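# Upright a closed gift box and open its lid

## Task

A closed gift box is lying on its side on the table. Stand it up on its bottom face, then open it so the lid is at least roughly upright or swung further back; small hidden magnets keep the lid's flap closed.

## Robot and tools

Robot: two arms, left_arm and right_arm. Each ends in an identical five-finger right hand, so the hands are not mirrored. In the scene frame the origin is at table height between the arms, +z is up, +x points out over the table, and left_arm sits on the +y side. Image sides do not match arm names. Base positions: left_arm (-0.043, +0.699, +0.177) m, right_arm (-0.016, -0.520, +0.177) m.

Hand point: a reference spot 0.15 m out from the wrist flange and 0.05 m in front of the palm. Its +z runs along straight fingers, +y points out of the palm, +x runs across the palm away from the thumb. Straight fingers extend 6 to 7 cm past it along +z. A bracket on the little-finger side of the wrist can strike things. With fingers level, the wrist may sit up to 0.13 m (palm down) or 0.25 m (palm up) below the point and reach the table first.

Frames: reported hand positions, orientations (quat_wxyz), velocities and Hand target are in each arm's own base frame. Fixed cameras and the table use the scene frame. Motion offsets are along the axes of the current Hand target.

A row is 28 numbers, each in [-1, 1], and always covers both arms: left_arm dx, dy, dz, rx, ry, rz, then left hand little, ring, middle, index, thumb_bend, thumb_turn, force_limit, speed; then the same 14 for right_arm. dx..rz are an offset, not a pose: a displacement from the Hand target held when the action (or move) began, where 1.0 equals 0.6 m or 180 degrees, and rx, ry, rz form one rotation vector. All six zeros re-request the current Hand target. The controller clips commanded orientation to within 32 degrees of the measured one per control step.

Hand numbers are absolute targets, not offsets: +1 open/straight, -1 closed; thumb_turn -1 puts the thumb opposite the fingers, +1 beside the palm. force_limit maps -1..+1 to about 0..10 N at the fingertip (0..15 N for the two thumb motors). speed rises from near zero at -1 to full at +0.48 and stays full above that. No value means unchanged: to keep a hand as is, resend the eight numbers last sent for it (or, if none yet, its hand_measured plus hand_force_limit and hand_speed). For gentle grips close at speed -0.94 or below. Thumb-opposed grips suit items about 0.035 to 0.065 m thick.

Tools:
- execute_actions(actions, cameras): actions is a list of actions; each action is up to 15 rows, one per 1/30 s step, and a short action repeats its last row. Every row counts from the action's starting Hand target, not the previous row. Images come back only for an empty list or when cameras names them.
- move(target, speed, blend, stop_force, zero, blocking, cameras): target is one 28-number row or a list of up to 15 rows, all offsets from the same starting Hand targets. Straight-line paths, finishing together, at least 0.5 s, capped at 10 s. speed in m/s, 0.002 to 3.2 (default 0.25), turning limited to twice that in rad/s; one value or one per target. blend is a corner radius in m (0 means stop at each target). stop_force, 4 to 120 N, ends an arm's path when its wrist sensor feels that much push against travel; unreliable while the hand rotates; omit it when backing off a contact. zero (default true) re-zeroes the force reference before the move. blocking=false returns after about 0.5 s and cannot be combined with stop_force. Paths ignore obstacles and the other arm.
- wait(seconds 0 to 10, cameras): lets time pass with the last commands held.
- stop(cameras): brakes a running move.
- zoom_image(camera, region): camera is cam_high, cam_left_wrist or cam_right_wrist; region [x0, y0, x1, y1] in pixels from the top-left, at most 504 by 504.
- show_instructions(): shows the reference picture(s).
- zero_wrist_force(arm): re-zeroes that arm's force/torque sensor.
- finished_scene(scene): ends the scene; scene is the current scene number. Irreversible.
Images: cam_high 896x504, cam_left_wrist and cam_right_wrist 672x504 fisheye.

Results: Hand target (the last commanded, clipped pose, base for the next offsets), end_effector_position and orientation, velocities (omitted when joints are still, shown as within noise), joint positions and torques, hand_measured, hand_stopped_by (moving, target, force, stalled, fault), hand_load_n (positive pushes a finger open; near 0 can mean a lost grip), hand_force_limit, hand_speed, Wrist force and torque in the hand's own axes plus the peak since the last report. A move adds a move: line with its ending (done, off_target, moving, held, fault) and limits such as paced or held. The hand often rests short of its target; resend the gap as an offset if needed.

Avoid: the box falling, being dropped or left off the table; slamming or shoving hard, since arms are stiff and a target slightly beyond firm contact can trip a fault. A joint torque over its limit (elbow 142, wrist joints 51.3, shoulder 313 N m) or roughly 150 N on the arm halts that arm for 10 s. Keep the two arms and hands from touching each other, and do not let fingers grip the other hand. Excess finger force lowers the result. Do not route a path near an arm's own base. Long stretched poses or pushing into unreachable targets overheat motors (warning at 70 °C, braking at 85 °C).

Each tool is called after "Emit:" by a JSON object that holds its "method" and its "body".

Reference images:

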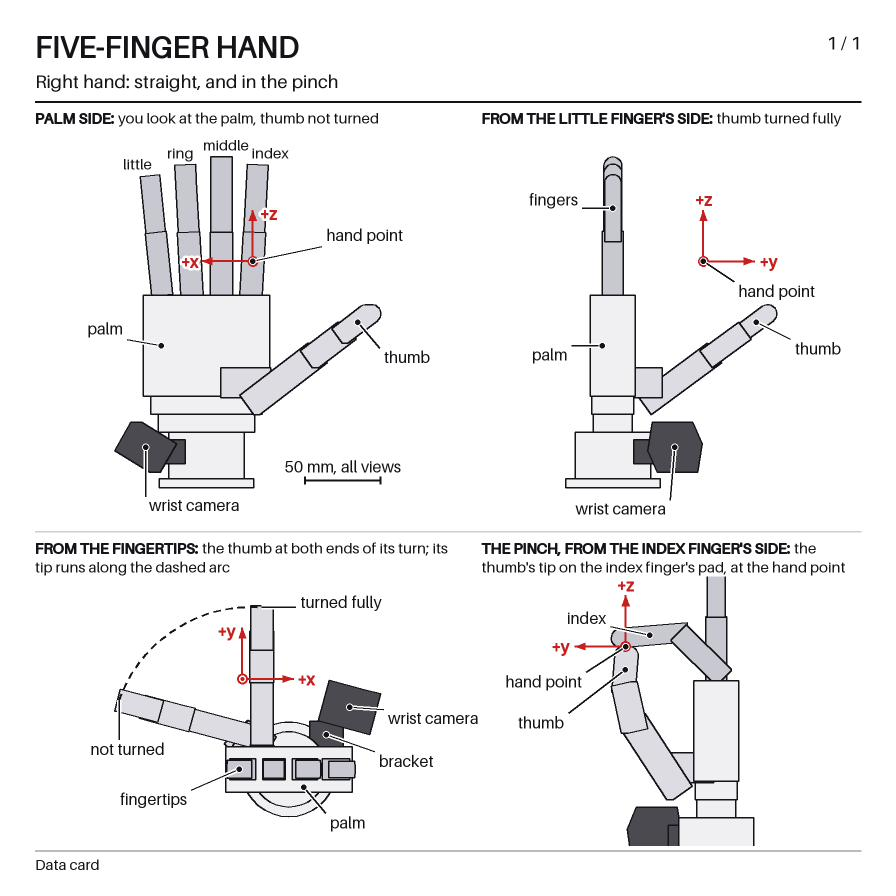

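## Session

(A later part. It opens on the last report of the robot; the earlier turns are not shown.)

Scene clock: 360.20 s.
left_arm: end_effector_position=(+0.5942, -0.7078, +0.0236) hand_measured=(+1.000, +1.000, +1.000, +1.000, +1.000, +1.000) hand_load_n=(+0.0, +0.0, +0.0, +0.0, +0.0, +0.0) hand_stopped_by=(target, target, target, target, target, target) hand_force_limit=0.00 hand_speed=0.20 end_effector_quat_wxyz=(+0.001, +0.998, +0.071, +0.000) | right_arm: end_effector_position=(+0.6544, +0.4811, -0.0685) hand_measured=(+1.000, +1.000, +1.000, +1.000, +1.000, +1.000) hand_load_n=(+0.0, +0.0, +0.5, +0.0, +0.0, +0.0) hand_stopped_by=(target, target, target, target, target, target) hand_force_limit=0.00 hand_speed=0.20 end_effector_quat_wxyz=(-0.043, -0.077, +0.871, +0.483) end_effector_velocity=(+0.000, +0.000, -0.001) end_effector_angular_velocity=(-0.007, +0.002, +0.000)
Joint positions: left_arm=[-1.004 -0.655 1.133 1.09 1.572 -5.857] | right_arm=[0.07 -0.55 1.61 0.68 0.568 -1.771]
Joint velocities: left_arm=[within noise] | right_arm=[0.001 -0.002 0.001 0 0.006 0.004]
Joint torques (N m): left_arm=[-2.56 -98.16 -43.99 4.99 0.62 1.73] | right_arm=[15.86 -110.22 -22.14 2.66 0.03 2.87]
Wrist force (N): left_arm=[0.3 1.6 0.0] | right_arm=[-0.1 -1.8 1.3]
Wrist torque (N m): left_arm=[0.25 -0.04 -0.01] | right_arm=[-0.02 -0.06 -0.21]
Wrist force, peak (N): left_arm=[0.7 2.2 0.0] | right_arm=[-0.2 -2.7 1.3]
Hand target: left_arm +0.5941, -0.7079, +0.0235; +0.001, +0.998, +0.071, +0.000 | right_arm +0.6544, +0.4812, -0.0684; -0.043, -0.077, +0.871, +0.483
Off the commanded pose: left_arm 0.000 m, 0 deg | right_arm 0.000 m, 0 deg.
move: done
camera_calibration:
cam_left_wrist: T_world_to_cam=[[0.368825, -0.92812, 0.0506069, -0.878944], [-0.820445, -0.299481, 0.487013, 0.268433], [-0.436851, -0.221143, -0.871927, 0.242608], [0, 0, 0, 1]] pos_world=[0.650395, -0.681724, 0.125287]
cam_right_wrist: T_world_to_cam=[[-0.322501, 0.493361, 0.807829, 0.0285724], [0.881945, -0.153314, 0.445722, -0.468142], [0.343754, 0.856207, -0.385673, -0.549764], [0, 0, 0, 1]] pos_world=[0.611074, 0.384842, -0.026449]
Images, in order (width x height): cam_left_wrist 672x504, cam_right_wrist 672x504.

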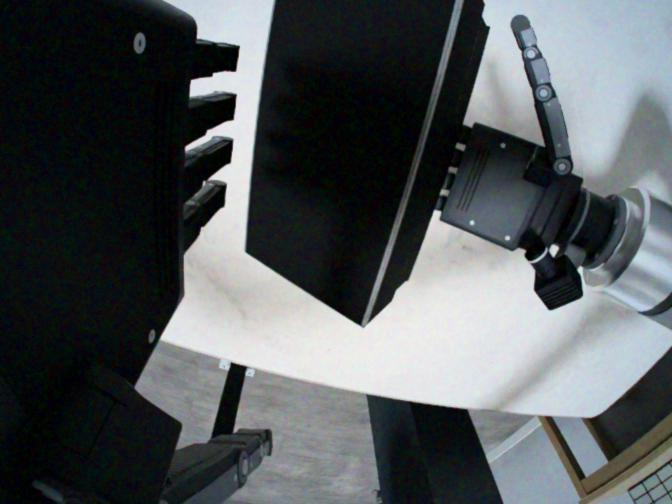

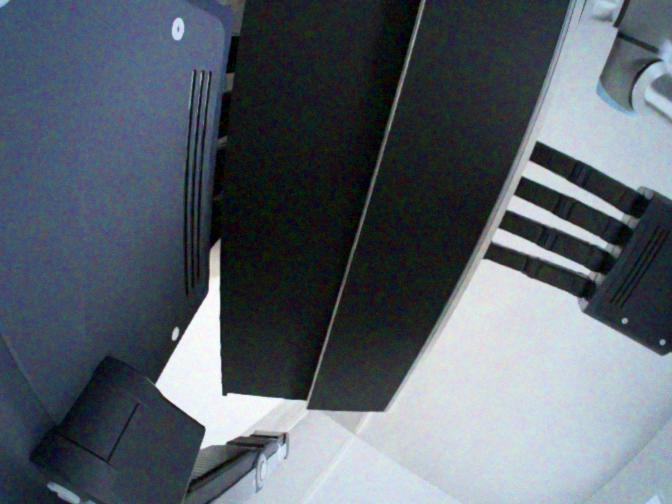

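Emit:
{"method": "move", "body": {"target": [[0,0,0,0,0,0,1,1,1,1,1,1,0,0.2,0,-0.0205,-0.0109,-0.0444,0,0,1,1,1,1,1,1,0,0.2]], "speed": 0.06, "cameras": ["cam_high", "cam_left_wrist", "cam_right_wrist"]}}

Scene clock: 367.07 s.
left_arm: end_effector_position=(+0.5941, -0.7079, +0.0235) hand_measured=(+1.000, +1.000, +1.000, +1.000, +1.000, +1.000) hand_load_n=(+0.0, +0.0, +0.0, +0.0, +0.0, +0.0) hand_stopped_by=(target, target, target, target, target, target) hand_force_limit=0.00 hand_speed=0.20 end_effector_quat_wxyz=(+0.001, +0.998, +0.071, +0.000) | right_arm: end_effector_position=(+0.6566, +0.4692, -0.0755) hand_measured=(+1.000, +1.000, +1.000, +1.000, +1.000, +1.000) hand_load_n=(+0.0, +0.0, +0.5, +0.0, +0.0, +0.0) hand_stopped_by=(target, target, target, target, target, target) hand_force_limit=0.00 hand_speed=0.20 end_effector_quat_wxyz=(-0.048, -0.074, +0.836, +0.542) end_effector_velocity=(+0.001, +0.000, +0.001) end_effector_angular_velocity=(-0.004, -0.001, -0.001)
Joint positions: left_arm=[-1.004 -0.655 1.133 1.09 1.572 -5.857] | right_arm=[0.037 -0.469 1.59 0.752 0.441 -1.902]
Joint velocities: left_arm=[within noise] | right_arm=[0 -0.003 0 -0.003 0.003 0.006]
Joint torques (N m): left_arm=[-10.47 -98.53 -42.36 6.39 0.07 -3.29] | right_arm=[13.85 -109.57 -16.6 1.93 -0.12 2.8]
Wrist force (N): left_arm=[0.6 1.9 -0.1] | right_arm=[0.0 -2.4 1.3]
Wrist torque (N m): left_arm=[0.30 -0.09 0.02] | right_arm=[-0.01 -0.06 -0.31]
Wrist force, peak (N): left_arm=[0.6 2.1 0.0] | right_arm=[-0.2 -3.4 1.4]
Hand target: left_arm +0.5941, -0.7079, +0.0235; +0.001, +0.998, +0.071, +0.000 | right_arm +0.6565, +0.4693, -0.0754; -0.048, -0.074, +0.836, +0.542
Off the commanded pose: left_arm 0.000 m, 0 deg | right_arm 0.000 m, 0 deg.
move: done
camera_calibration:
cam_left_wrist: T_world_to_cam=[[0.368877, -0.928109, 0.0504348, -0.879042], [-0.820353, -0.299579, 0.487107, 0.268265], [-0.436979, -0.221057, -0.871885, 0.242723], [0, 0, 0, 1]] pos_world=[0.650395, -0.681824, 0.125288]
cam_right_wrist: T_world_to_cam=[[-0.30184, 0.377596, 0.875393, 0.0865128], [0.89228, -0.211486, 0.398886, -0.451826], [0.335751, 0.901496, -0.273087, -0.550494], [0, 0, 0, 1]] pos_world=[0.614098, 0.368046, -0.0458382]

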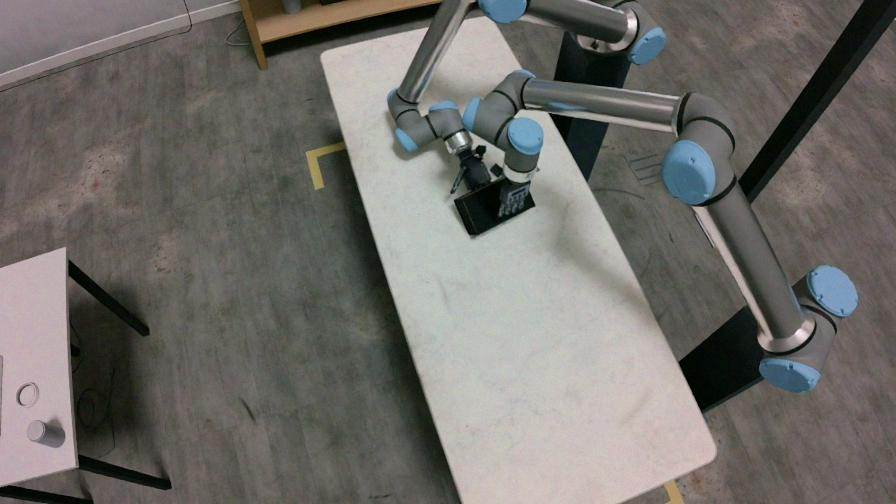

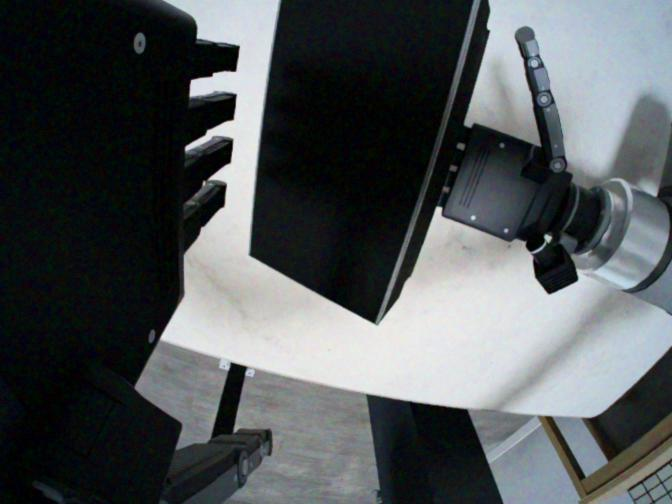

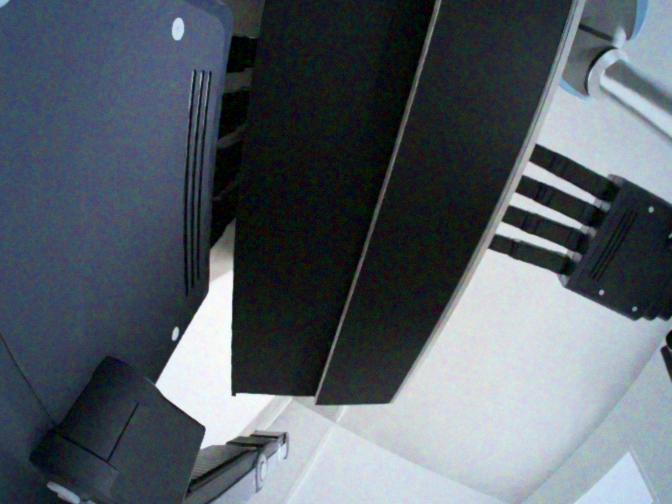

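Emit:
{"method": "move", "body": {"target": [[0,0,0,0,0,0,1,1,1,1,1,1,0,0.2,0,-0.0935,-0.2139,0,0,0,1,1,1,1,1,1,0,0.2]], "speed": 0.04, "cameras": ["cam_left_wrist", "cam_right_wrist"]}}

Scene clock: 375.03 s.
left_arm: end_effector_position=(+0.5941, -0.7079, +0.0235) hand_measured=(+1.000, +1.000, +1.000, +1.000, +1.000, +1.000) hand_load_n=(+0.0, +0.0, +0.0, +0.0, +0.0, +0.0) hand_stopped_by=(target, target, target, target, target, target) hand_force_limit=0.00 hand_speed=0.20 end_effector_quat_wxyz=(+0.001, +0.998, +0.071, +0.000) | right_arm: end_effector_position=(+0.6811, +0.3313, -0.0744) hand_measured=(+1.000, +1.000, +1.000, +1.000, +1.000, +1.000) hand_load_n=(+0.0, +0.0, +0.0, +0.5, +0.0, +0.0) hand_stopped_by=(target, target, target, target, target, target) hand_force_limit=0.00 hand_speed=0.20 end_effector_quat_wxyz=(-0.048, -0.074, +0.836, +0.542)
Joint positions: left_arm=[-1.004 -0.655 1.133 1.09 1.572 -5.857] | right_arm=[-0.163 -0.43 1.61 1.033 0.534 -2.286]
Joint torques (N m): left_arm=[-8.89 -98.34 -42.75 6.46 -0.12 -3.04] | right_arm=[13.74 -86.32 -23.12 0.95 -3.09 2.55]
Wrist force (N): left_arm=[0.7 1.8 -0.3] | right_arm=[0.0 -0.6 0.8]
Wrist torque (N m): left_arm=[0.31 -0.09 0.02] | right_arm=[-0.10 -0.07 -0.18]
Wrist force, peak (N): left_arm=[0.8 2.1 -0.2] | right_arm=[-0.1 -3.6 2.3]
Hand target: left_arm +0.5941, -0.7079, +0.0235; +0.001, +0.998, +0.071, +0.000 | right_arm +0.6811, +0.3314, -0.0744; -0.048, -0.074, +0.836, +0.542
Off the commanded pose: left_arm 0.000 m, 0 deg | right_arm 0.000 m, 0 deg.
move: done
camera_calibration:
cam_left_wrist: T_world_to_cam=[[0.368877, -0.928109, 0.0504348, -0.879042], [-0.820353, -0.299579, 0.487107, 0.268265], [-0.436979, -0.221057, -0.871885, 0.242723], [0, 0, 0, 1]] pos_world=[0.650395, -0.681824, 0.125288]
cam_right_wrist: T_world_to_cam=[[-0.301849, 0.377776, 0.875313, 0.145064], [0.892306, -0.211323, 0.398914, -0.503302], [0.335673, 0.901459, -0.273304, -0.434083], [0, 0, 0, 1]] pos_world=[0.638598, 0.230147, -0.0448389]
Images, in order (width x height): cam_left_wrist 672x504, cam_right_wrist 672x504.

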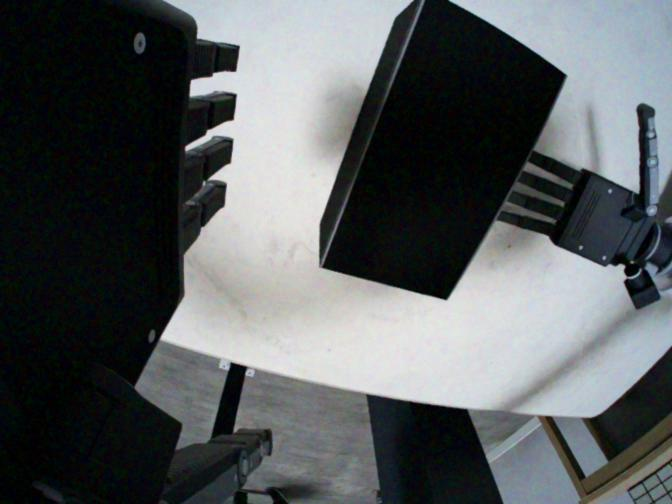

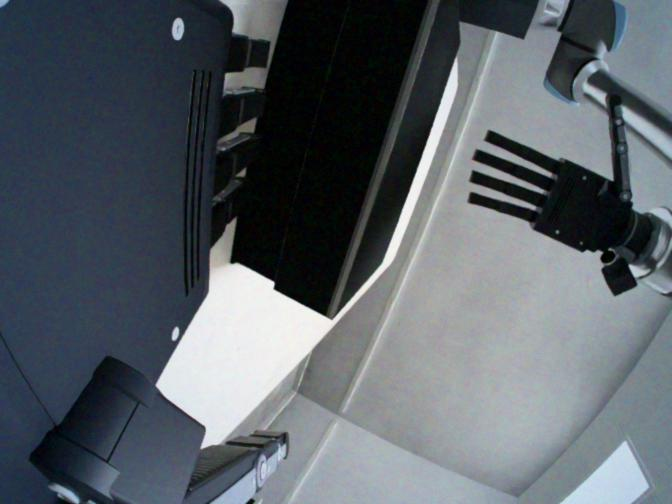

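Emit:
{"method": "move", "body": {"target": [[0,0,0,0,0,0,1,1,1,1,1,1,0,0.2,0,-0.0407,-0.0914,0,0,0,1,1,1,1,1,1,0,0.2]], "speed": 0.03, "cameras": ["cam_left_wrist", "cam_right_wrist"]}}

Scene clock: 379.03 s.
left_arm: end_effector_position=(+0.5941, -0.7079, +0.0235) hand_measured=(+1.000, +1.000, +1.000, +1.000, +1.000, +1.000) hand_load_n=(+0.0, +0.0, +0.0, +0.0, +0.0, +0.0) hand_stopped_by=(target, target, target, target, target, target) hand_force_limit=0.00 hand_speed=0.20 end_effector_quat_wxyz=(+0.001, +0.998, +0.071, +0.000) | right_arm: end_effector_position=(+0.6917, +0.2721, -0.0744) hand_measured=(+1.000, +1.000, +1.000, +1.000, +1.000, +1.000) hand_load_n=(+0.0, +0.0, +0.0, +0.0, +0.0, +0.0) hand_stopped_by=(target, target, target, target, target, target) hand_force_limit=0.00 hand_speed=0.20 end_effector_quat_wxyz=(-0.048, -0.074, +0.836, +0.542)
Joint positions: left_arm=[-1.004 -0.655 1.133 1.09 1.572 -5.857] | right_arm=[-0.245 -0.416 1.602 1.128 0.586 -2.404]
Joint torques (N m): left_arm=[-11.31 -97.38 -41.79 6.3 -0.73 -2.95] | right_arm=[14.17 -84.07 -18.8 1.5 -2.47 2.21]
Wrist force (N): left_arm=[0.4 1.8 -0.3] | right_arm=[-0.1 -0.7 0.5]
Wrist torque (N m): left_arm=[0.30 -0.04 0.00] | right_arm=[-0.09 -0.04 -0.01]
Wrist force, peak (N): left_arm=[0.7 2.1 -0.2] | right_arm=[-0.2 -0.9 0.7]
Hand target: left_arm +0.5941, -0.7079, +0.0235; +0.001, +0.998, +0.071, +0.000 | right_arm +0.6917, +0.2723, -0.0744; -0.048, -0.074, +0.836, +0.542
Off the commanded pose: left_arm 0.000 m, 0 deg | right_arm 0.000 m, 0 deg.
move: done
camera_calibration:
cam_left_wrist: T_world_to_cam=[[0.368877, -0.928109, 0.0504348, -0.879042], [-0.820353, -0.299579, 0.487107, 0.268265], [-0.436979, -0.221057, -0.871885, 0.242723], [0, 0, 0, 1]] pos_world=[0.650395, -0.681824, 0.125288]
cam_right_wrist: T_world_to_cam=[[-0.301983, 0.37772, 0.875291, 0.170636], [0.892258, -0.211315, 0.399027, -0.525275], [0.335682, 0.901484, -0.27321, -0.384253], [0, 0, 0, 1]] pos_world=[0.649197, 0.170947, -0.0447391]
Images, in order (width x height): cam_left_wrist 672x504, cam_right_wrist 672x504.

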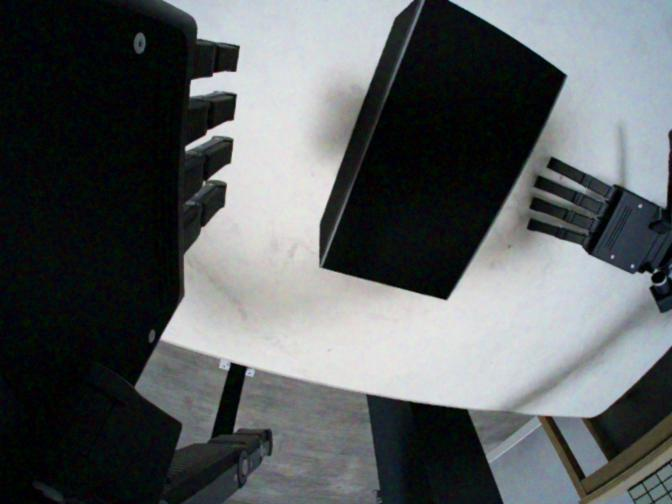

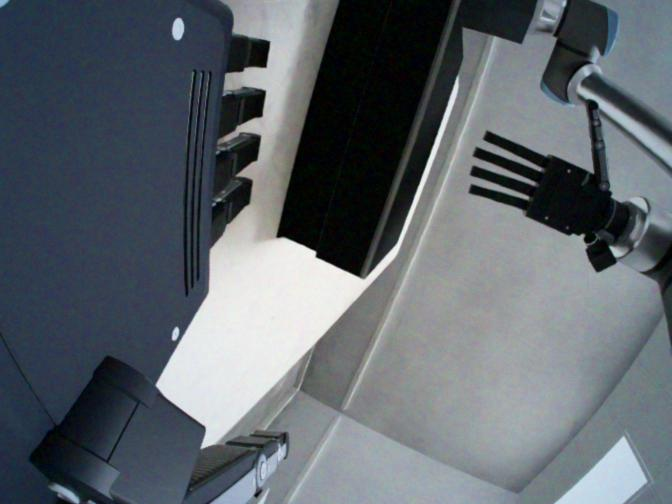

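Emit:
{"method": "zoom_image", "body": {"camera": "cam_left_wrist", "region": [290, 0, 610, 320]}}

Emit:
{"method": "zoom_image", "body": {"camera": "cam_right_wrist", "region": [250, 0, 490, 300]}}

Scaled by 1.575 from the camera's 672x504 image, which has a finer 960x720 frame.

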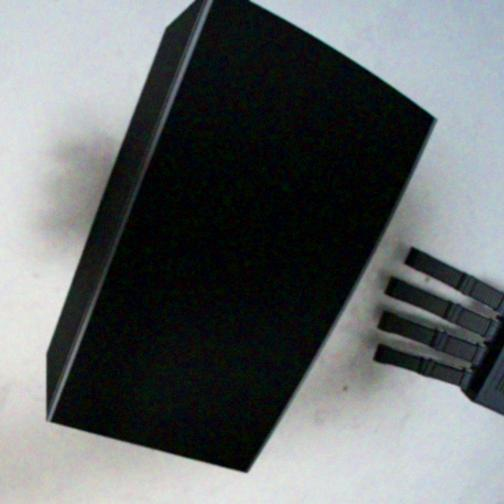

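Scaled by 1.680 from the camera's 672x504 image, which has a finer 960x720 frame.

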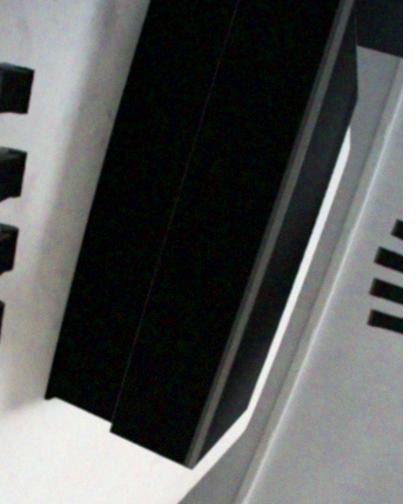

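Emit:
{"method": "move", "body": {"target": [[-0.0277,0.2065,0,0,0,0,-1,-1,-1,-1,1,1,0,0.2,0.2197,0.2427,-0.0882,0.1366,-0.1514,0.2335,0.75,0.75,0.75,0,1,1,0.5,0.2],[-0.0277,0.2065,0.0975,0,0,0,-1,-1,-1,-1,1,1,0,0.2,0.2807,0.2063,0.1988,0.2732,-0.3028,0.4669,0.75,0.75,0.75,0,1,1,0.5,0.2]], "speed": 0.3, "blend": [0.02, 0], "cameras": ["cam_right_wrist", "cam_left_wrist"]}}

Emit:
{"method": "zoom_image", "body": {"camera": "cam_right_wrist", "region": [300, 0, 672, 320]}}

Scene clock: 411.17 s.
left_arm: end_effector_position=(+0.5951, -0.8329, +0.0039) hand_measured=(-1.000, -1.000, -1.000, -1.000, +1.000, +1.000) hand_load_n=(+0.0, +0.5, +0.0, +0.0, +0.0, +0.0) hand_stopped_by=(target, target, target, target, target, target) hand_force_limit=0.00 hand_speed=0.20 end_effector_quat_wxyz=(+0.001, +0.998, +0.071, +0.000) | right_arm: end_effector_position=(+0.5451, +0.2930, +0.0594) hand_measured=(+0.750, +0.750, +0.750, +0.000, +1.000, +1.000) hand_load_n=(+0.0, +0.5, +0.0, +0.0, +0.0, +0.0) hand_stopped_by=(target, target, target, target, target, target) hand_force_limit=0.50 hand_speed=0.20 end_effector_quat_wxyz=(-0.021, +0.433, +0.869, +0.239)
Joint positions: left_arm=[-1.072 -0.463 0.788 1.243 1.572 -5.925] | right_arm=[-0.012 -1.228 2.152 0.461 1.119 -0.615]
Joint torques (N m): left_arm=[11.71 -132.88 -34.81 4.82 -0.03 3.74] | right_arm=[-11.47 -40.46 -13.18 6.6 -2.06 2.04]
Wrist force (N): left_arm=[0.4 1.8 0.0] | right_arm=[-0.2 0.1 0.4]
Wrist torque (N m): left_arm=[0.31 -0.06 0.12] | right_arm=[0.01 -0.01 0.09]
Wrist force, peak (N): left_arm=[0.5 2.6 -0.4] | right_arm=[7.0 -0.9 1.3]
Hand target: left_arm +0.5951, -0.8329, +0.0041; +0.001, +0.998, +0.071, +0.000 (not the last commanded pose) | right_arm +0.5450, +0.2930, +0.0593; -0.021, +0.433, +0.869, +0.239 (not the last commanded pose)
Off the commanded pose: left_arm 0.038 m, 0 deg | right_arm 0.136 m, 43 deg.
move: held (right_arm; a check stopped the path), off_target (left_arm; braked when a check withheld steps of right_arm); path passed 1 of 2 targets; limits=held
pose unreachable (right arm): on one or more control steps of this call, first in action 0 (counted from 0), this arm could not follow its commanded pose, so it was not sent that pose on those steps. It may still have moved: this result reports where it is.
cause: moving toward the commanded pose would bring a part of the arm too close to another arm (a part of this arm just beyond joint 4 (wrist 1) and a part of the left arm just beyond its joint 3 (elbow), 25 mm apart when this arm was first held).
camera_calibration:
cam_left_wrist: T_world_to_cam=[[0.368877, -0.928109, 0.0504348, -0.994431], [-0.820353, -0.299579, 0.487107, 0.241234], [-0.436979, -0.221057, -0.871885, 0.198352], [0, 0, 0, 1]] pos_world=[0.651395, -0.806824, 0.105588]
cam_right_wrist: T_world_to_cam=[[0.602521, 0.681704, 0.415028, -0.553344], [0.605249, -0.729254, 0.319159, -0.130479], [0.520233, 0.0588956, -0.851991, -0.136676], [0, 0, 0, 1]] pos_world=[0.483477, 0.290114, 0.154851]
Images, in order (width x height): cam_left_wrist 672x504, cam_right_wrist 672x504.

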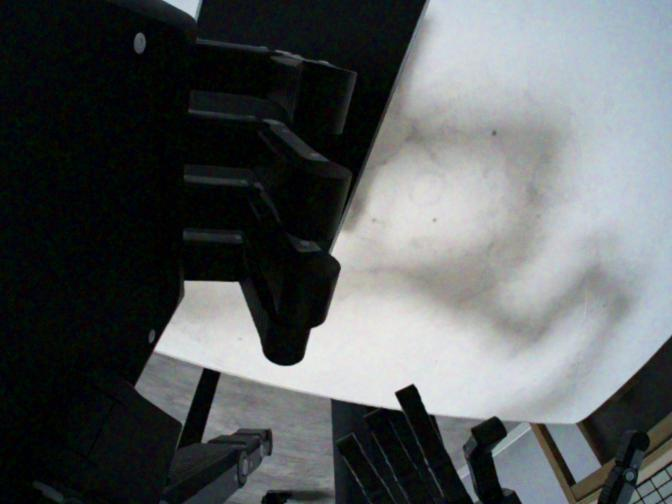

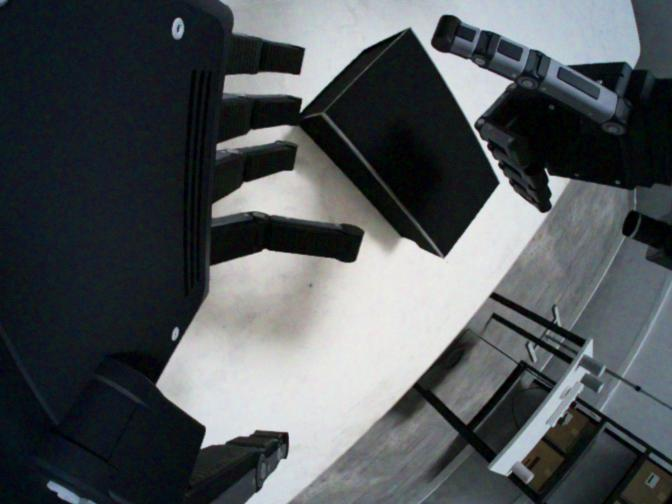

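Scaled by 1.355 from the camera's 672x504 image, which has a finer 960x720 frame.

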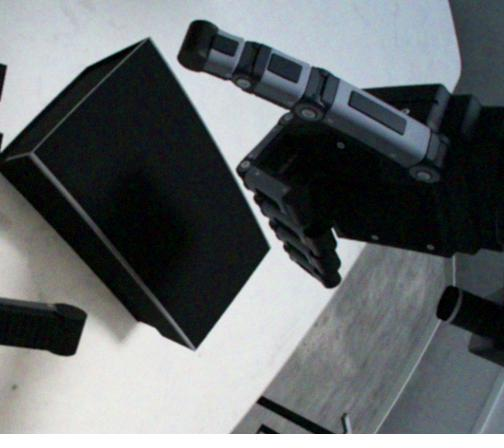

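Emit:
{"method": "move", "body": {"target": [[-0.331,-0.81,-0.327,0,0,0,-1,-1,-1,-1,1,1,0,0.2,0,0,0,0,0,0,1,1,1,1,1,1,0.5,0.2],[-0.331,-0.81,-0.327,0,0,0,-1,-1,-1,-1,1,1,0,0.2,-0.0308,0.3408,0.1432,0.1605,-0.0081,-0.3111,1,1,1,1,1,1,0.5,0.2],[-0.331,-0.81,-0.327,0,0,0,-1,-1,-1,-1,1,1,0,0.2,-0.088,0.2473,0.3517,0.1605,-0.0081,-0.3111,1,1,1,1,1,1,0.5,0.2]], "speed": [0.35, 0.35, 0.2], "blend": [0.05, 0.02, 0], "cameras": ["cam_right_wrist", "cam_high"]}}

Scene clock: 439.53 s.
left_arm: end_effector_position=(+0.3300, -0.3792, +0.1990) hand_measured=(-1.000, -1.000, -1.000, -1.000, +1.000, +1.000) hand_load_n=(+0.0, +0.0, +0.0, +0.0, +0.0, +0.0) hand_stopped_by=(target, target, target, target, target, target) hand_force_limit=0.00 hand_speed=0.20 end_effector_quat_wxyz=(+0.001, +0.998, +0.071, +0.000) | right_arm: end_effector_position=(+0.7270, +0.4211, -0.0813) hand_measured=(+1.000, +1.000, +1.000, +1.000, +1.000, +1.000) hand_load_n=(+0.0, +0.0, +0.0, +0.0, +0.0, +0.0) hand_stopped_by=(target, target, target, target, target, target) hand_force_limit=0.50 hand_speed=0.20 end_effector_quat_wxyz=(+0.000, -0.036, +0.999, +0.001)
Joint positions: left_arm=[-1.107 -1.43 2.027 0.972 1.572 -5.961] | right_arm=[0.25 -0.699 1.448 0.822 1.569 -1.394]
Joint torques (N m): left_arm=[10.2 -58.11 -23.66 0.66 0.11 3.29] | right_arm=[15.21 -102.86 -37.21 6.06 1.49 2.64]
Wrist force (N): left_arm=[0.4 1.5 0.3] | right_arm=[0.1 0.7 0.0]
Wrist torque (N m): left_arm=[0.24 -0.09 0.10] | right_arm=[0.08 -0.02 -0.28]
Wrist force, peak (N): left_arm=[1.5 4.1 1.0] | right_arm=[-1.4 1.4 -1.9]
Hand target: left_arm +0.3300, -0.3792, +0.1990; +0.001, +0.998, +0.071, +0.000 | right_arm +0.7270, +0.4212, -0.0813; +0.000, -0.036, +0.999, +0.001
Off the commanded pose: left_arm 0.000 m, 0 deg | right_arm 0.000 m, 0 deg.
move: done; blend cut to 0 m at target 1
camera_calibration:
cam_right_wrist: T_world_to_cam=[[-0.301481, 0.95299, -0.0303195, -0.185093], [0.823533, 0.276289, 0.495438, -0.670051], [0.480524, 0.124396, -0.868114, -0.358749], [0, 0, 0, 1]] pos_world=[0.668394, 0.406147, 0.0149213]
Images, in order (width x height): cam_high 896x504, cam_right_wrist 672x504.

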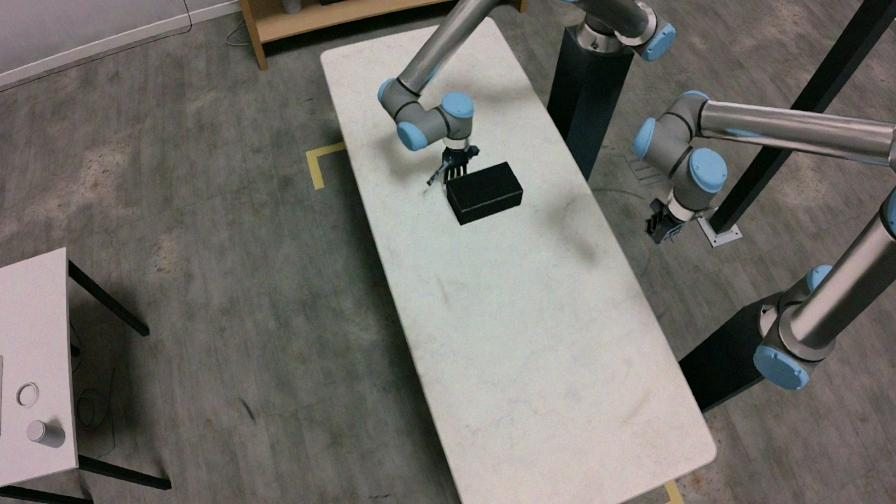

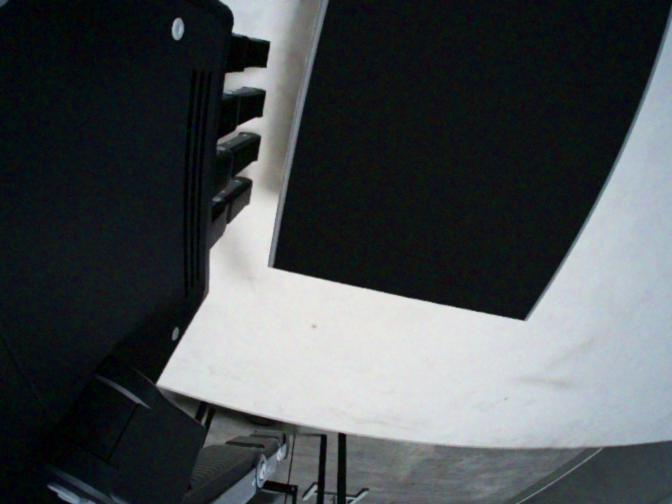

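Emit:
{"method": "move", "body": {"target": [[0,0,0,0,0,0,-1,-1,-1,-1,1,1,0,0.2,0,0.0497,0,0,0,0,1,1,1,1,1,1,0.5,0.2],[0,0,0,0,0,0,-1,-1,-1,-1,1,1,0,0.2,0.0117,0.1347,0,0,0,-0.0833,1,1,1,1,1,1,0.5,0.2],[0,0,0,0,0,0,-1,-1,-1,-1,1,1,0,0.2,0.0447,0.2138,0,0,0,-0.1667,1,1,1,1,1,1,0.5,0.2],[0,0,0,0,0,0,-1,-1,-1,-1,1,1,0,0.2,0.0973,0.2818,0,0,0,-0.25,1,1,1,1,1,1,0.5,0.2],[0,0,0,0,0,0,-1,-1,-1,-1,1,1,0,0.2,0.1655,0.3338,0,0,0,-0.3333,1,1,1,1,1,1,0.5,0.2],[0,0,0,0,0,0,-1,-1,-1,-1,1,1,0,0.2,0.2177,0.3578,0,0,0,-0.3889,1,1,1,1,1,1,0.5,0.2]], "speed": [0.05, 0.14, 0.14, 0.14, 0.14, 0.14], "blend": [0.003, 0.01, 0.01, 0.01, 0.01, 0], "cameras": ["cam_right_wrist", "cam_high"]}}

Scene clock: 450.03 s.
left_arm: end_effector_position=(+0.3300, -0.3792, +0.1990) hand_measured=(-1.000, -1.000, -1.000, -1.000, +1.000, +1.000) hand_load_n=(+0.0, +0.0, +0.5, +0.0, -0.5, +0.0) hand_stopped_by=(target, target, target, target, target, target) hand_force_limit=0.00 hand_speed=0.20 end_effector_quat_wxyz=(+0.001, +0.998, +0.071, +0.000) | right_arm: end_effector_position=(+0.5810, +0.6258, -0.0810) hand_measured=(+1.000, +1.000, +1.000, +1.000, +1.000, +1.000) hand_load_n=(+0.0, +0.0, +0.0, +0.0, +0.0, +0.0) hand_stopped_by=(target, target, target, target, target, target) hand_force_limit=0.50 hand_speed=0.20 end_effector_quat_wxyz=(+0.000, -0.603, +0.798, +0.001)
Joint positions: left_arm=[-1.107 -1.43 2.027 0.972 1.572 -5.961] | right_arm=[0.538 -0.609 1.256 0.923 1.569 -2.327]
Joint torques (N m): left_arm=[10.13 -59.12 -23.7 0.63 -0.35 3.3] | right_arm=[-12.78 -109.9 -35.88 3.81 -1.84 2.22]
Wrist force (N): left_arm=[0.7 1.6 0.0] | right_arm=[0.2 0.5 -0.3]
Wrist torque (N m): left_arm=[0.26 -0.11 0.11] | right_arm=[0.09 -0.01 -0.27]
Wrist force, peak (N): left_arm=[0.7 2.1 -0.3] | right_arm=[0.0 -0.6 -1.2]
Hand target: left_arm +0.3300, -0.3792, +0.1990; +0.001, +0.998, +0.071, +0.000 | right_arm +0.5811, +0.6258, -0.0810; +0.000, -0.603, +0.798, +0.001
Off the commanded pose: left_arm 0.000 m, 0 deg | right_arm 0.000 m, 0 deg.
move: done
camera_calibration:
cam_right_wrist: T_world_to_cam=[[-0.998617, 0.0425643, -0.0308602, 0.55048], [0.0216248, 0.867572, 0.496842, -0.510634], [0.0479211, 0.495487, -0.867292, -0.294567], [0, 0, 0, 1]] pos_world=[0.574877, 0.565535, 0.0152163]
Images, in order (width x height): cam_high 896x504, cam_right_wrist 672x504.

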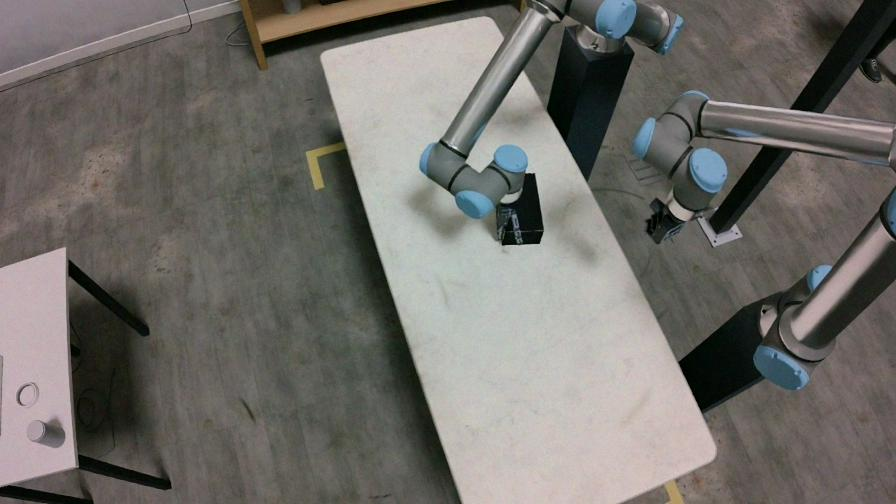

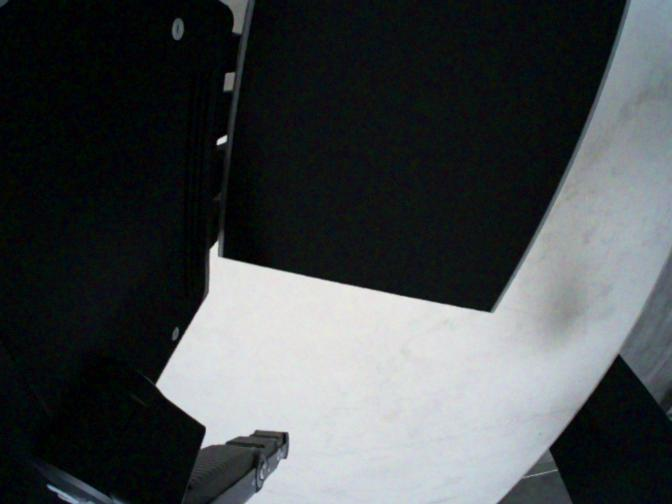

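Emit:
{"method": "move", "body": {"target": [[0,0,0,0,0,0,-1,-1,-1,-1,1,1,0,0.2,0.0052,-0.1382,-0.2517,0,0,0,1,1,1,1,1,1,0.5,0.2],[0,0,0,0,0,0,-1,-1,-1,-1,1,1,0,0.2,0.3348,-0.198,-0.2517,0,0,0.25,1,1,1,1,1,1,0.5,0.2]], "speed": 0.3, "blend": [0.03, 0]}}

Scene clock: 466.83 s.
left_arm: end_effector_position=(+0.3300, -0.3792, +0.1990) hand_measured=(-1.000, -1.000, -1.000, -1.000, +1.000, +1.000) hand_load_n=(+0.0, +0.0, +0.5, +0.0, +0.0, +0.0) hand_stopped_by=(target, target, target, target, target, target) hand_force_limit=0.00 hand_speed=0.20 end_effector_quat_wxyz=(+0.001, +0.998, +0.071, +0.000) | right_arm: end_effector_position=(+0.6408, +0.3999, +0.0698) hand_measured=(+1.000, +1.000, +1.000, +1.000, +1.000, +1.000) hand_load_n=(+0.0, +0.0, +0.0, +0.0, +0.0, +0.0) hand_stopped_by=(target, target, target, target, target, target) hand_force_limit=0.50 hand_speed=0.20 end_effector_quat_wxyz=(+0.000, -0.252, +0.968, +0.001)
Joint positions: left_arm=[-1.107 -1.43 2.027 0.972 1.572 -5.961] | right_arm=[0.234 -0.939 1.572 0.938 1.569 -1.847]
Joint torques (N m): left_arm=[10.21 -58.49 -24.04 0.78 0.35 3.47] | right_arm=[7.2 -67.29 -35.49 7.34 1.45 0.26]
Wrist force (N): left_arm=[0.3 1.6 0.0] | right_arm=[0.2 0.6 0.3]
Wrist torque (N m): left_arm=[0.27 -0.06 0.09] | right_arm=[0.06 -0.04 0.04]
Wrist force, peak (N): left_arm=[0.7 1.9 -0.1] | right_arm=[-0.1 1.8 2.5]
Hand target: left_arm +0.3300, -0.3792, +0.1990; +0.001, +0.998, +0.071, +0.000 | right_arm +0.6407, +0.4000, +0.0698; +0.000, -0.252, +0.968, +0.001
Off the commanded pose: left_arm 0.000 m, 0 deg | right_arm 0.000 m, 0 deg.
move: done

Emit:
{"method": "move", "body": {"target": [0.254,0.6166,0.248,0,0,0,-1,-1,-1,-1,1,1,0,0.2,0.1763,0.0215,0.0497,0,0,0.247,0.75,0.75,0.75,0,1,1,0.5,0.2], "speed": 0.2, "cameras": ["cam_high","cam_right_wrist"]}}

Scene clock: 496.13 s.
left_arm: end_effector_position=(+0.5212, -0.7044, +0.0595) hand_measured=(-1.000, -1.000, -1.000, -1.000, +1.000, +1.000) hand_load_n=(+0.5, +0.0, +0.0, +0.0, +0.0, +0.0) hand_stopped_by=(target, target, target, target, target, target) hand_force_limit=0.00 hand_speed=0.20 end_effector_quat_wxyz=(+0.002, +0.997, +0.071, +0.000) | right_arm: end_effector_position=(+0.5420, +0.3598, +0.0400) hand_measured=(+0.750, +0.750, +0.750, +0.000, +1.000, +1.000) hand_load_n=(+0.0, +0.0, +0.0, +0.0, -0.5, +0.0) hand_stopped_by=(target, target, target, target, target, target) hand_force_limit=0.50 hand_speed=0.20 end_effector_quat_wxyz=(+0.000, +0.133, +0.991, +0.001)
Joint positions: left_arm=[-1.076 -0.766 1.275 1.058 1.572 -5.93] | right_arm=[0.255 -1.085 1.899 0.757 1.569 -1.049]
Joint torques (N m): left_arm=[-5.88 -108.67 -27.06 0.57 -0.76 2.77] | right_arm=[-12.04 -49.65 -35.48 7.05 2.14 0.24]
Wrist force (N): left_arm=[0.5 1.5 -0.1] | right_arm=[0.0 0.6 -0.1]
Wrist torque (N m): left_arm=[0.26 -0.06 -0.01] | right_arm=[0.08 0.01 0.05]
Wrist force, peak (N): left_arm=[0.2 5.1 4.0] | right_arm=[0.8 0.4 0.5]
Hand target: left_arm +0.5212, -0.7044, +0.0594; +0.002, +0.997, +0.071, +0.000 (not the last commanded pose) | right_arm +0.5421, +0.3597, +0.0400; +0.000, +0.133, +0.991, +0.001
Off the commanded pose: left_arm 0.025 m, 0 deg | right_arm 0.000 m, 0 deg.
move: held (left_arm; a check stopped the path); limits=held
pose unreachable (left arm): on one or more control steps of this call, first in action 0 (counted from 0), this arm could not follow its commanded pose, so it was not sent that pose on those steps. It may still have moved: this result reports where it is.
cause: moving toward the commanded pose would bring a part of the arm too close to another arm (a part of this arm just beyond joint 3 (elbow) and a part of the right arm just beyond its joint 5 (wrist 2), along the way the arms are being sent, or toward where that arm still pushes).
camera_calibration:
cam_right_wrist: T_world_to_cam=[[0.0327829, 0.998998, -0.0304651, -0.376493], [0.86861, -0.0133992, 0.495315, -0.481094], [0.494411, -0.0427002, -0.868179, -0.104244], [0, 0, 0, 1]] pos_world=[0.481765, 0.365218, 0.13632]
Images, in order (width x height): cam_high 896x504, cam_right_wrist 672x504.

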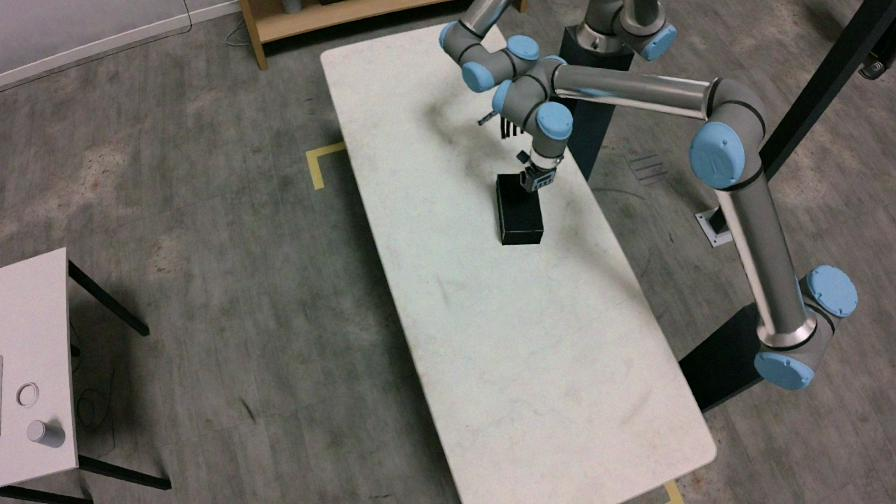

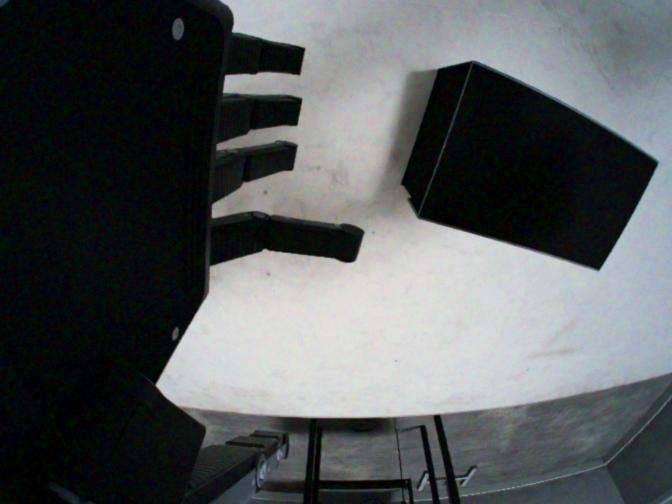

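Emit:
{"method": "zoom_image", "body": {"camera": "cam_right_wrist", "region": [340, 40, 500, 260]}}

Emit:
{"method": "zoom_image", "body": {"camera": "cam_right_wrist", "region": [540, 120, 672, 300]}}

Scaled by 2.291 from the camera's 672x504 image, which has a finer 960x720 frame.

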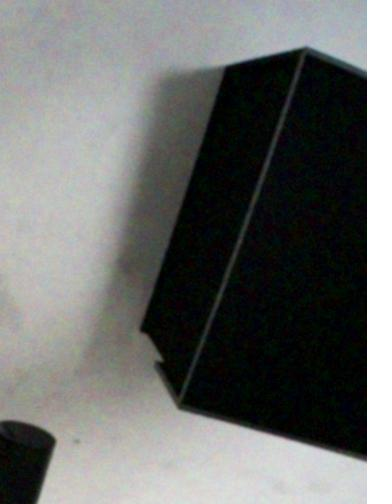

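Scaled by 2.800 from the camera's 672x504 image, which has a finer 960x720 frame.

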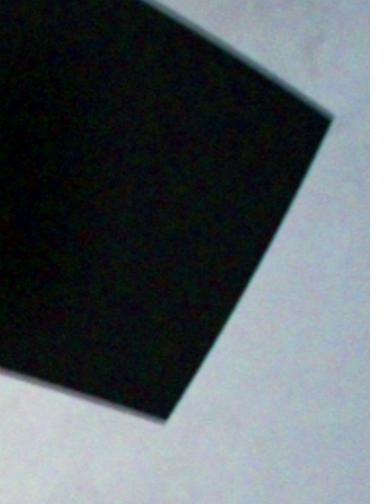

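Emit:
{"method": "move", "body": {"target": [0.0,0.0215,0.067,-0.139,0,0,-1,-1,-1,-1,1,1,0,0.2,0.002,0,0.2117,0,0,0,0.75,0.75,0.75,0,1,1,0.5,0.2], "speed": 0.1, "cameras": ["cam_right_wrist","cam_left_wrist"]}}

Scene clock: 539.77 s.
left_arm: end_effector_position=(+0.5231, -0.7172, +0.0194) hand_measured=(-1.000, -1.000, -1.000, -1.000, +1.000, +1.000) hand_load_n=(+0.0, +0.0, +0.0, +0.0, +0.0, +0.0) hand_stopped_by=(target, target, target, target, target, target) hand_force_limit=0.00 hand_speed=0.20 end_effector_quat_wxyz=(+0.218, +0.973, +0.069, +0.016) | right_arm: end_effector_position=(+0.5407, +0.3601, -0.0872) hand_measured=(+0.750, +0.750, +0.750, +0.000, +1.000, +1.000) hand_load_n=(+0.0, +0.0, +0.0, +0.0, +0.0, +0.0) hand_stopped_by=(target, target, target, target, target, target) hand_force_limit=0.50 hand_speed=0.20 end_effector_quat_wxyz=(-0.001, +0.133, +0.991, +0.000)
Joint positions: left_arm=[-1.032 -0.849 1.525 0.485 1.736 -5.92] | right_arm=[0.256 -0.911 1.925 0.558 1.569 -1.048]
Joint torques (N m): left_arm=[-9.28 -89.16 -39.1 3.71 -1.88 -1.47] | right_arm=[15.13 -91.02 -18.77 7.12 1.45 2.49]
Wrist force (N): left_arm=[0.1 0.5 -0.2] | right_arm=[-0.2 0.8 0.1]
Wrist torque (N m): left_arm=[0.20 0.04 0.05] | right_arm=[0.08 0.04 -0.28]
Wrist force, peak (N): left_arm=[0.8 1.8 -0.7] | right_arm=[0.1 0.4 1.0]
Hand target: left_arm +0.5231, -0.7173, +0.0193; +0.218, +0.973, +0.069, +0.016 | right_arm +0.5408, +0.3602, -0.0871; +0.000, +0.133, +0.991, +0.001
Off the commanded pose: left_arm 0.000 m, 0 deg | right_arm 0.000 m, 0 deg.
move: done
camera_calibration:
cam_left_wrist: T_world_to_cam=[[0.353117, -0.816388, 0.456967, -0.780763], [-0.851969, -0.0787656, 0.517634, 0.383608], [-0.386597, -0.572107, -0.723351, -0.0750211], [0, 0, 0, 1]] pos_world=[0.573521, -0.65011, 0.103948]
cam_right_wrist: T_world_to_cam=[[0.033095, 0.998982, -0.0306398, -0.380871], [0.86878, -0.0135991, 0.495011, -0.417049], [0.494091, -0.0430017, -0.868346, -0.213803], [0, 0, 0, 1]] pos_world=[0.480567, 0.365618, 0.00911944]
Images, in order (width x height): cam_left_wrist 672x504, cam_right_wrist 672x504.

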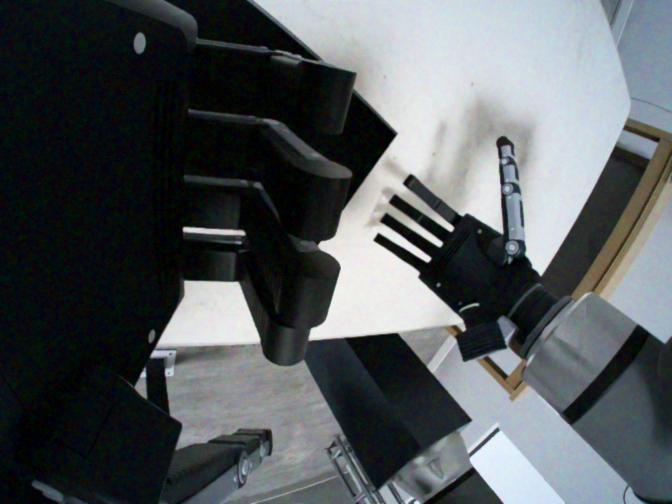

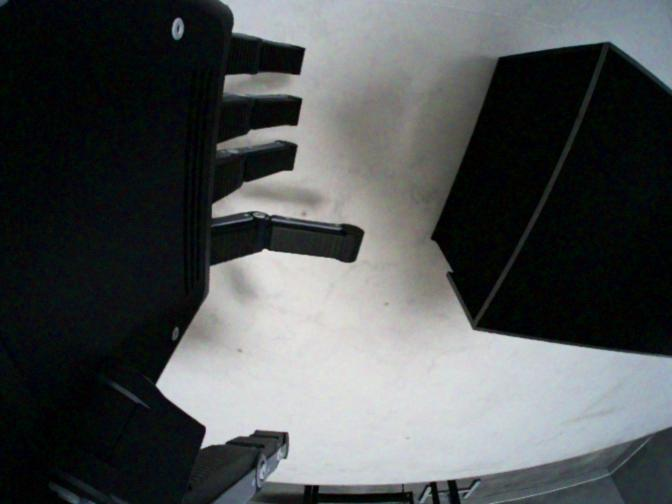

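Emit:
{"method": "zoom_image", "body": {"camera": "cam_right_wrist", "region": [420, 220, 540, 350]}}

Emit:
{"method": "move", "body": {"target": [[0,-0.0317,0.068,0,0,0,-1,-1,-1,-1,1,1,0,0.2,0,0,0,0,0,0,0.75,0.75,0.75,0,1,1,0.5,0.2],[0,-0.0632,0.1358,0,0,0,-1,-1,-1,-1,1,1,0,0.2,0,0,0,0,0,0,0.75,0.75,0.75,0,1,1,0.5,0.2]], "speed": [0.06,0.01], "stop_force": 20}}

Scaled by 3.877 from the camera's 672x504 image, which has a finer 960x720 frame.

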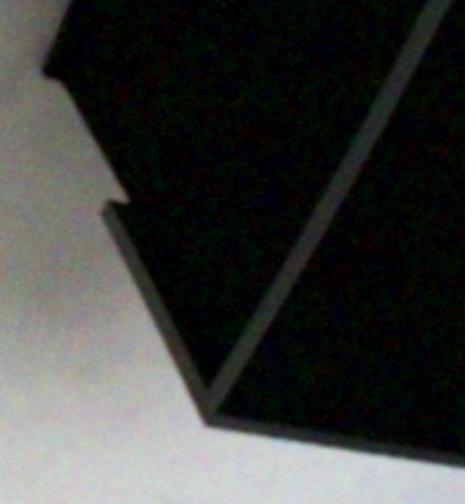

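Scene clock: 548.50 s.
left_arm: end_effector_position=(+0.5232, -0.7177, -0.0706) hand_measured=(-1.000, -1.000, -1.000, -1.000, +1.000, +1.000) hand_load_n=(+0.0, +0.0, +0.0, +0.0, +0.0, -0.5) hand_stopped_by=(target, target, target, target, target, target) hand_force_limit=0.00 hand_speed=0.20 end_effector_quat_wxyz=(+0.218, +0.973, +0.069, +0.016) | right_arm: end_effector_position=(+0.5408, +0.3602, -0.0871) hand_measured=(+0.750, +0.750, +0.750, +0.000, +1.000, +1.000) hand_load_n=(+0.0, +0.0, +0.0, +0.0, +0.0, +0.0) hand_stopped_by=(target, target, target, target, target, target) hand_force_limit=0.50 hand_speed=0.20 end_effector_quat_wxyz=(+0.000, +0.133, +0.991, +0.001)
Joint positions: left_arm=[-1.032 -0.75 1.539 0.373 1.736 -5.92] | right_arm=[0.256 -0.912 1.925 0.558 1.569 -1.048]
Joint torques (N m): left_arm=[-10.33 -83.55 -18.43 2.06 -1.91 -3.65] | right_arm=[-1.66 -90.38 -29.56 7.1 -0.74 -1.16]
Wrist force (N): left_arm=[-0.8 5.0 -17.1] | right_arm=[-0.1 0.5 0.1]
Wrist torque (N m): left_arm=[1.28 0.69 0.19] | right_arm=[0.05 0.02 -0.28]
Wrist force, peak (N): left_arm=[-0.9 5.2 -17.3] | right_arm=[0.0 0.9 0.3]
Hand target: left_arm +0.5231, -0.7177, -0.0706; +0.218, +0.973, +0.069, +0.016 | right_arm +0.5408, +0.3602, -0.0871; +0.000, +0.133, +0.991, +0.001
Off the commanded pose: left_arm 0.000 m, 0 deg | right_arm 0.000 m, 0 deg.
move: done


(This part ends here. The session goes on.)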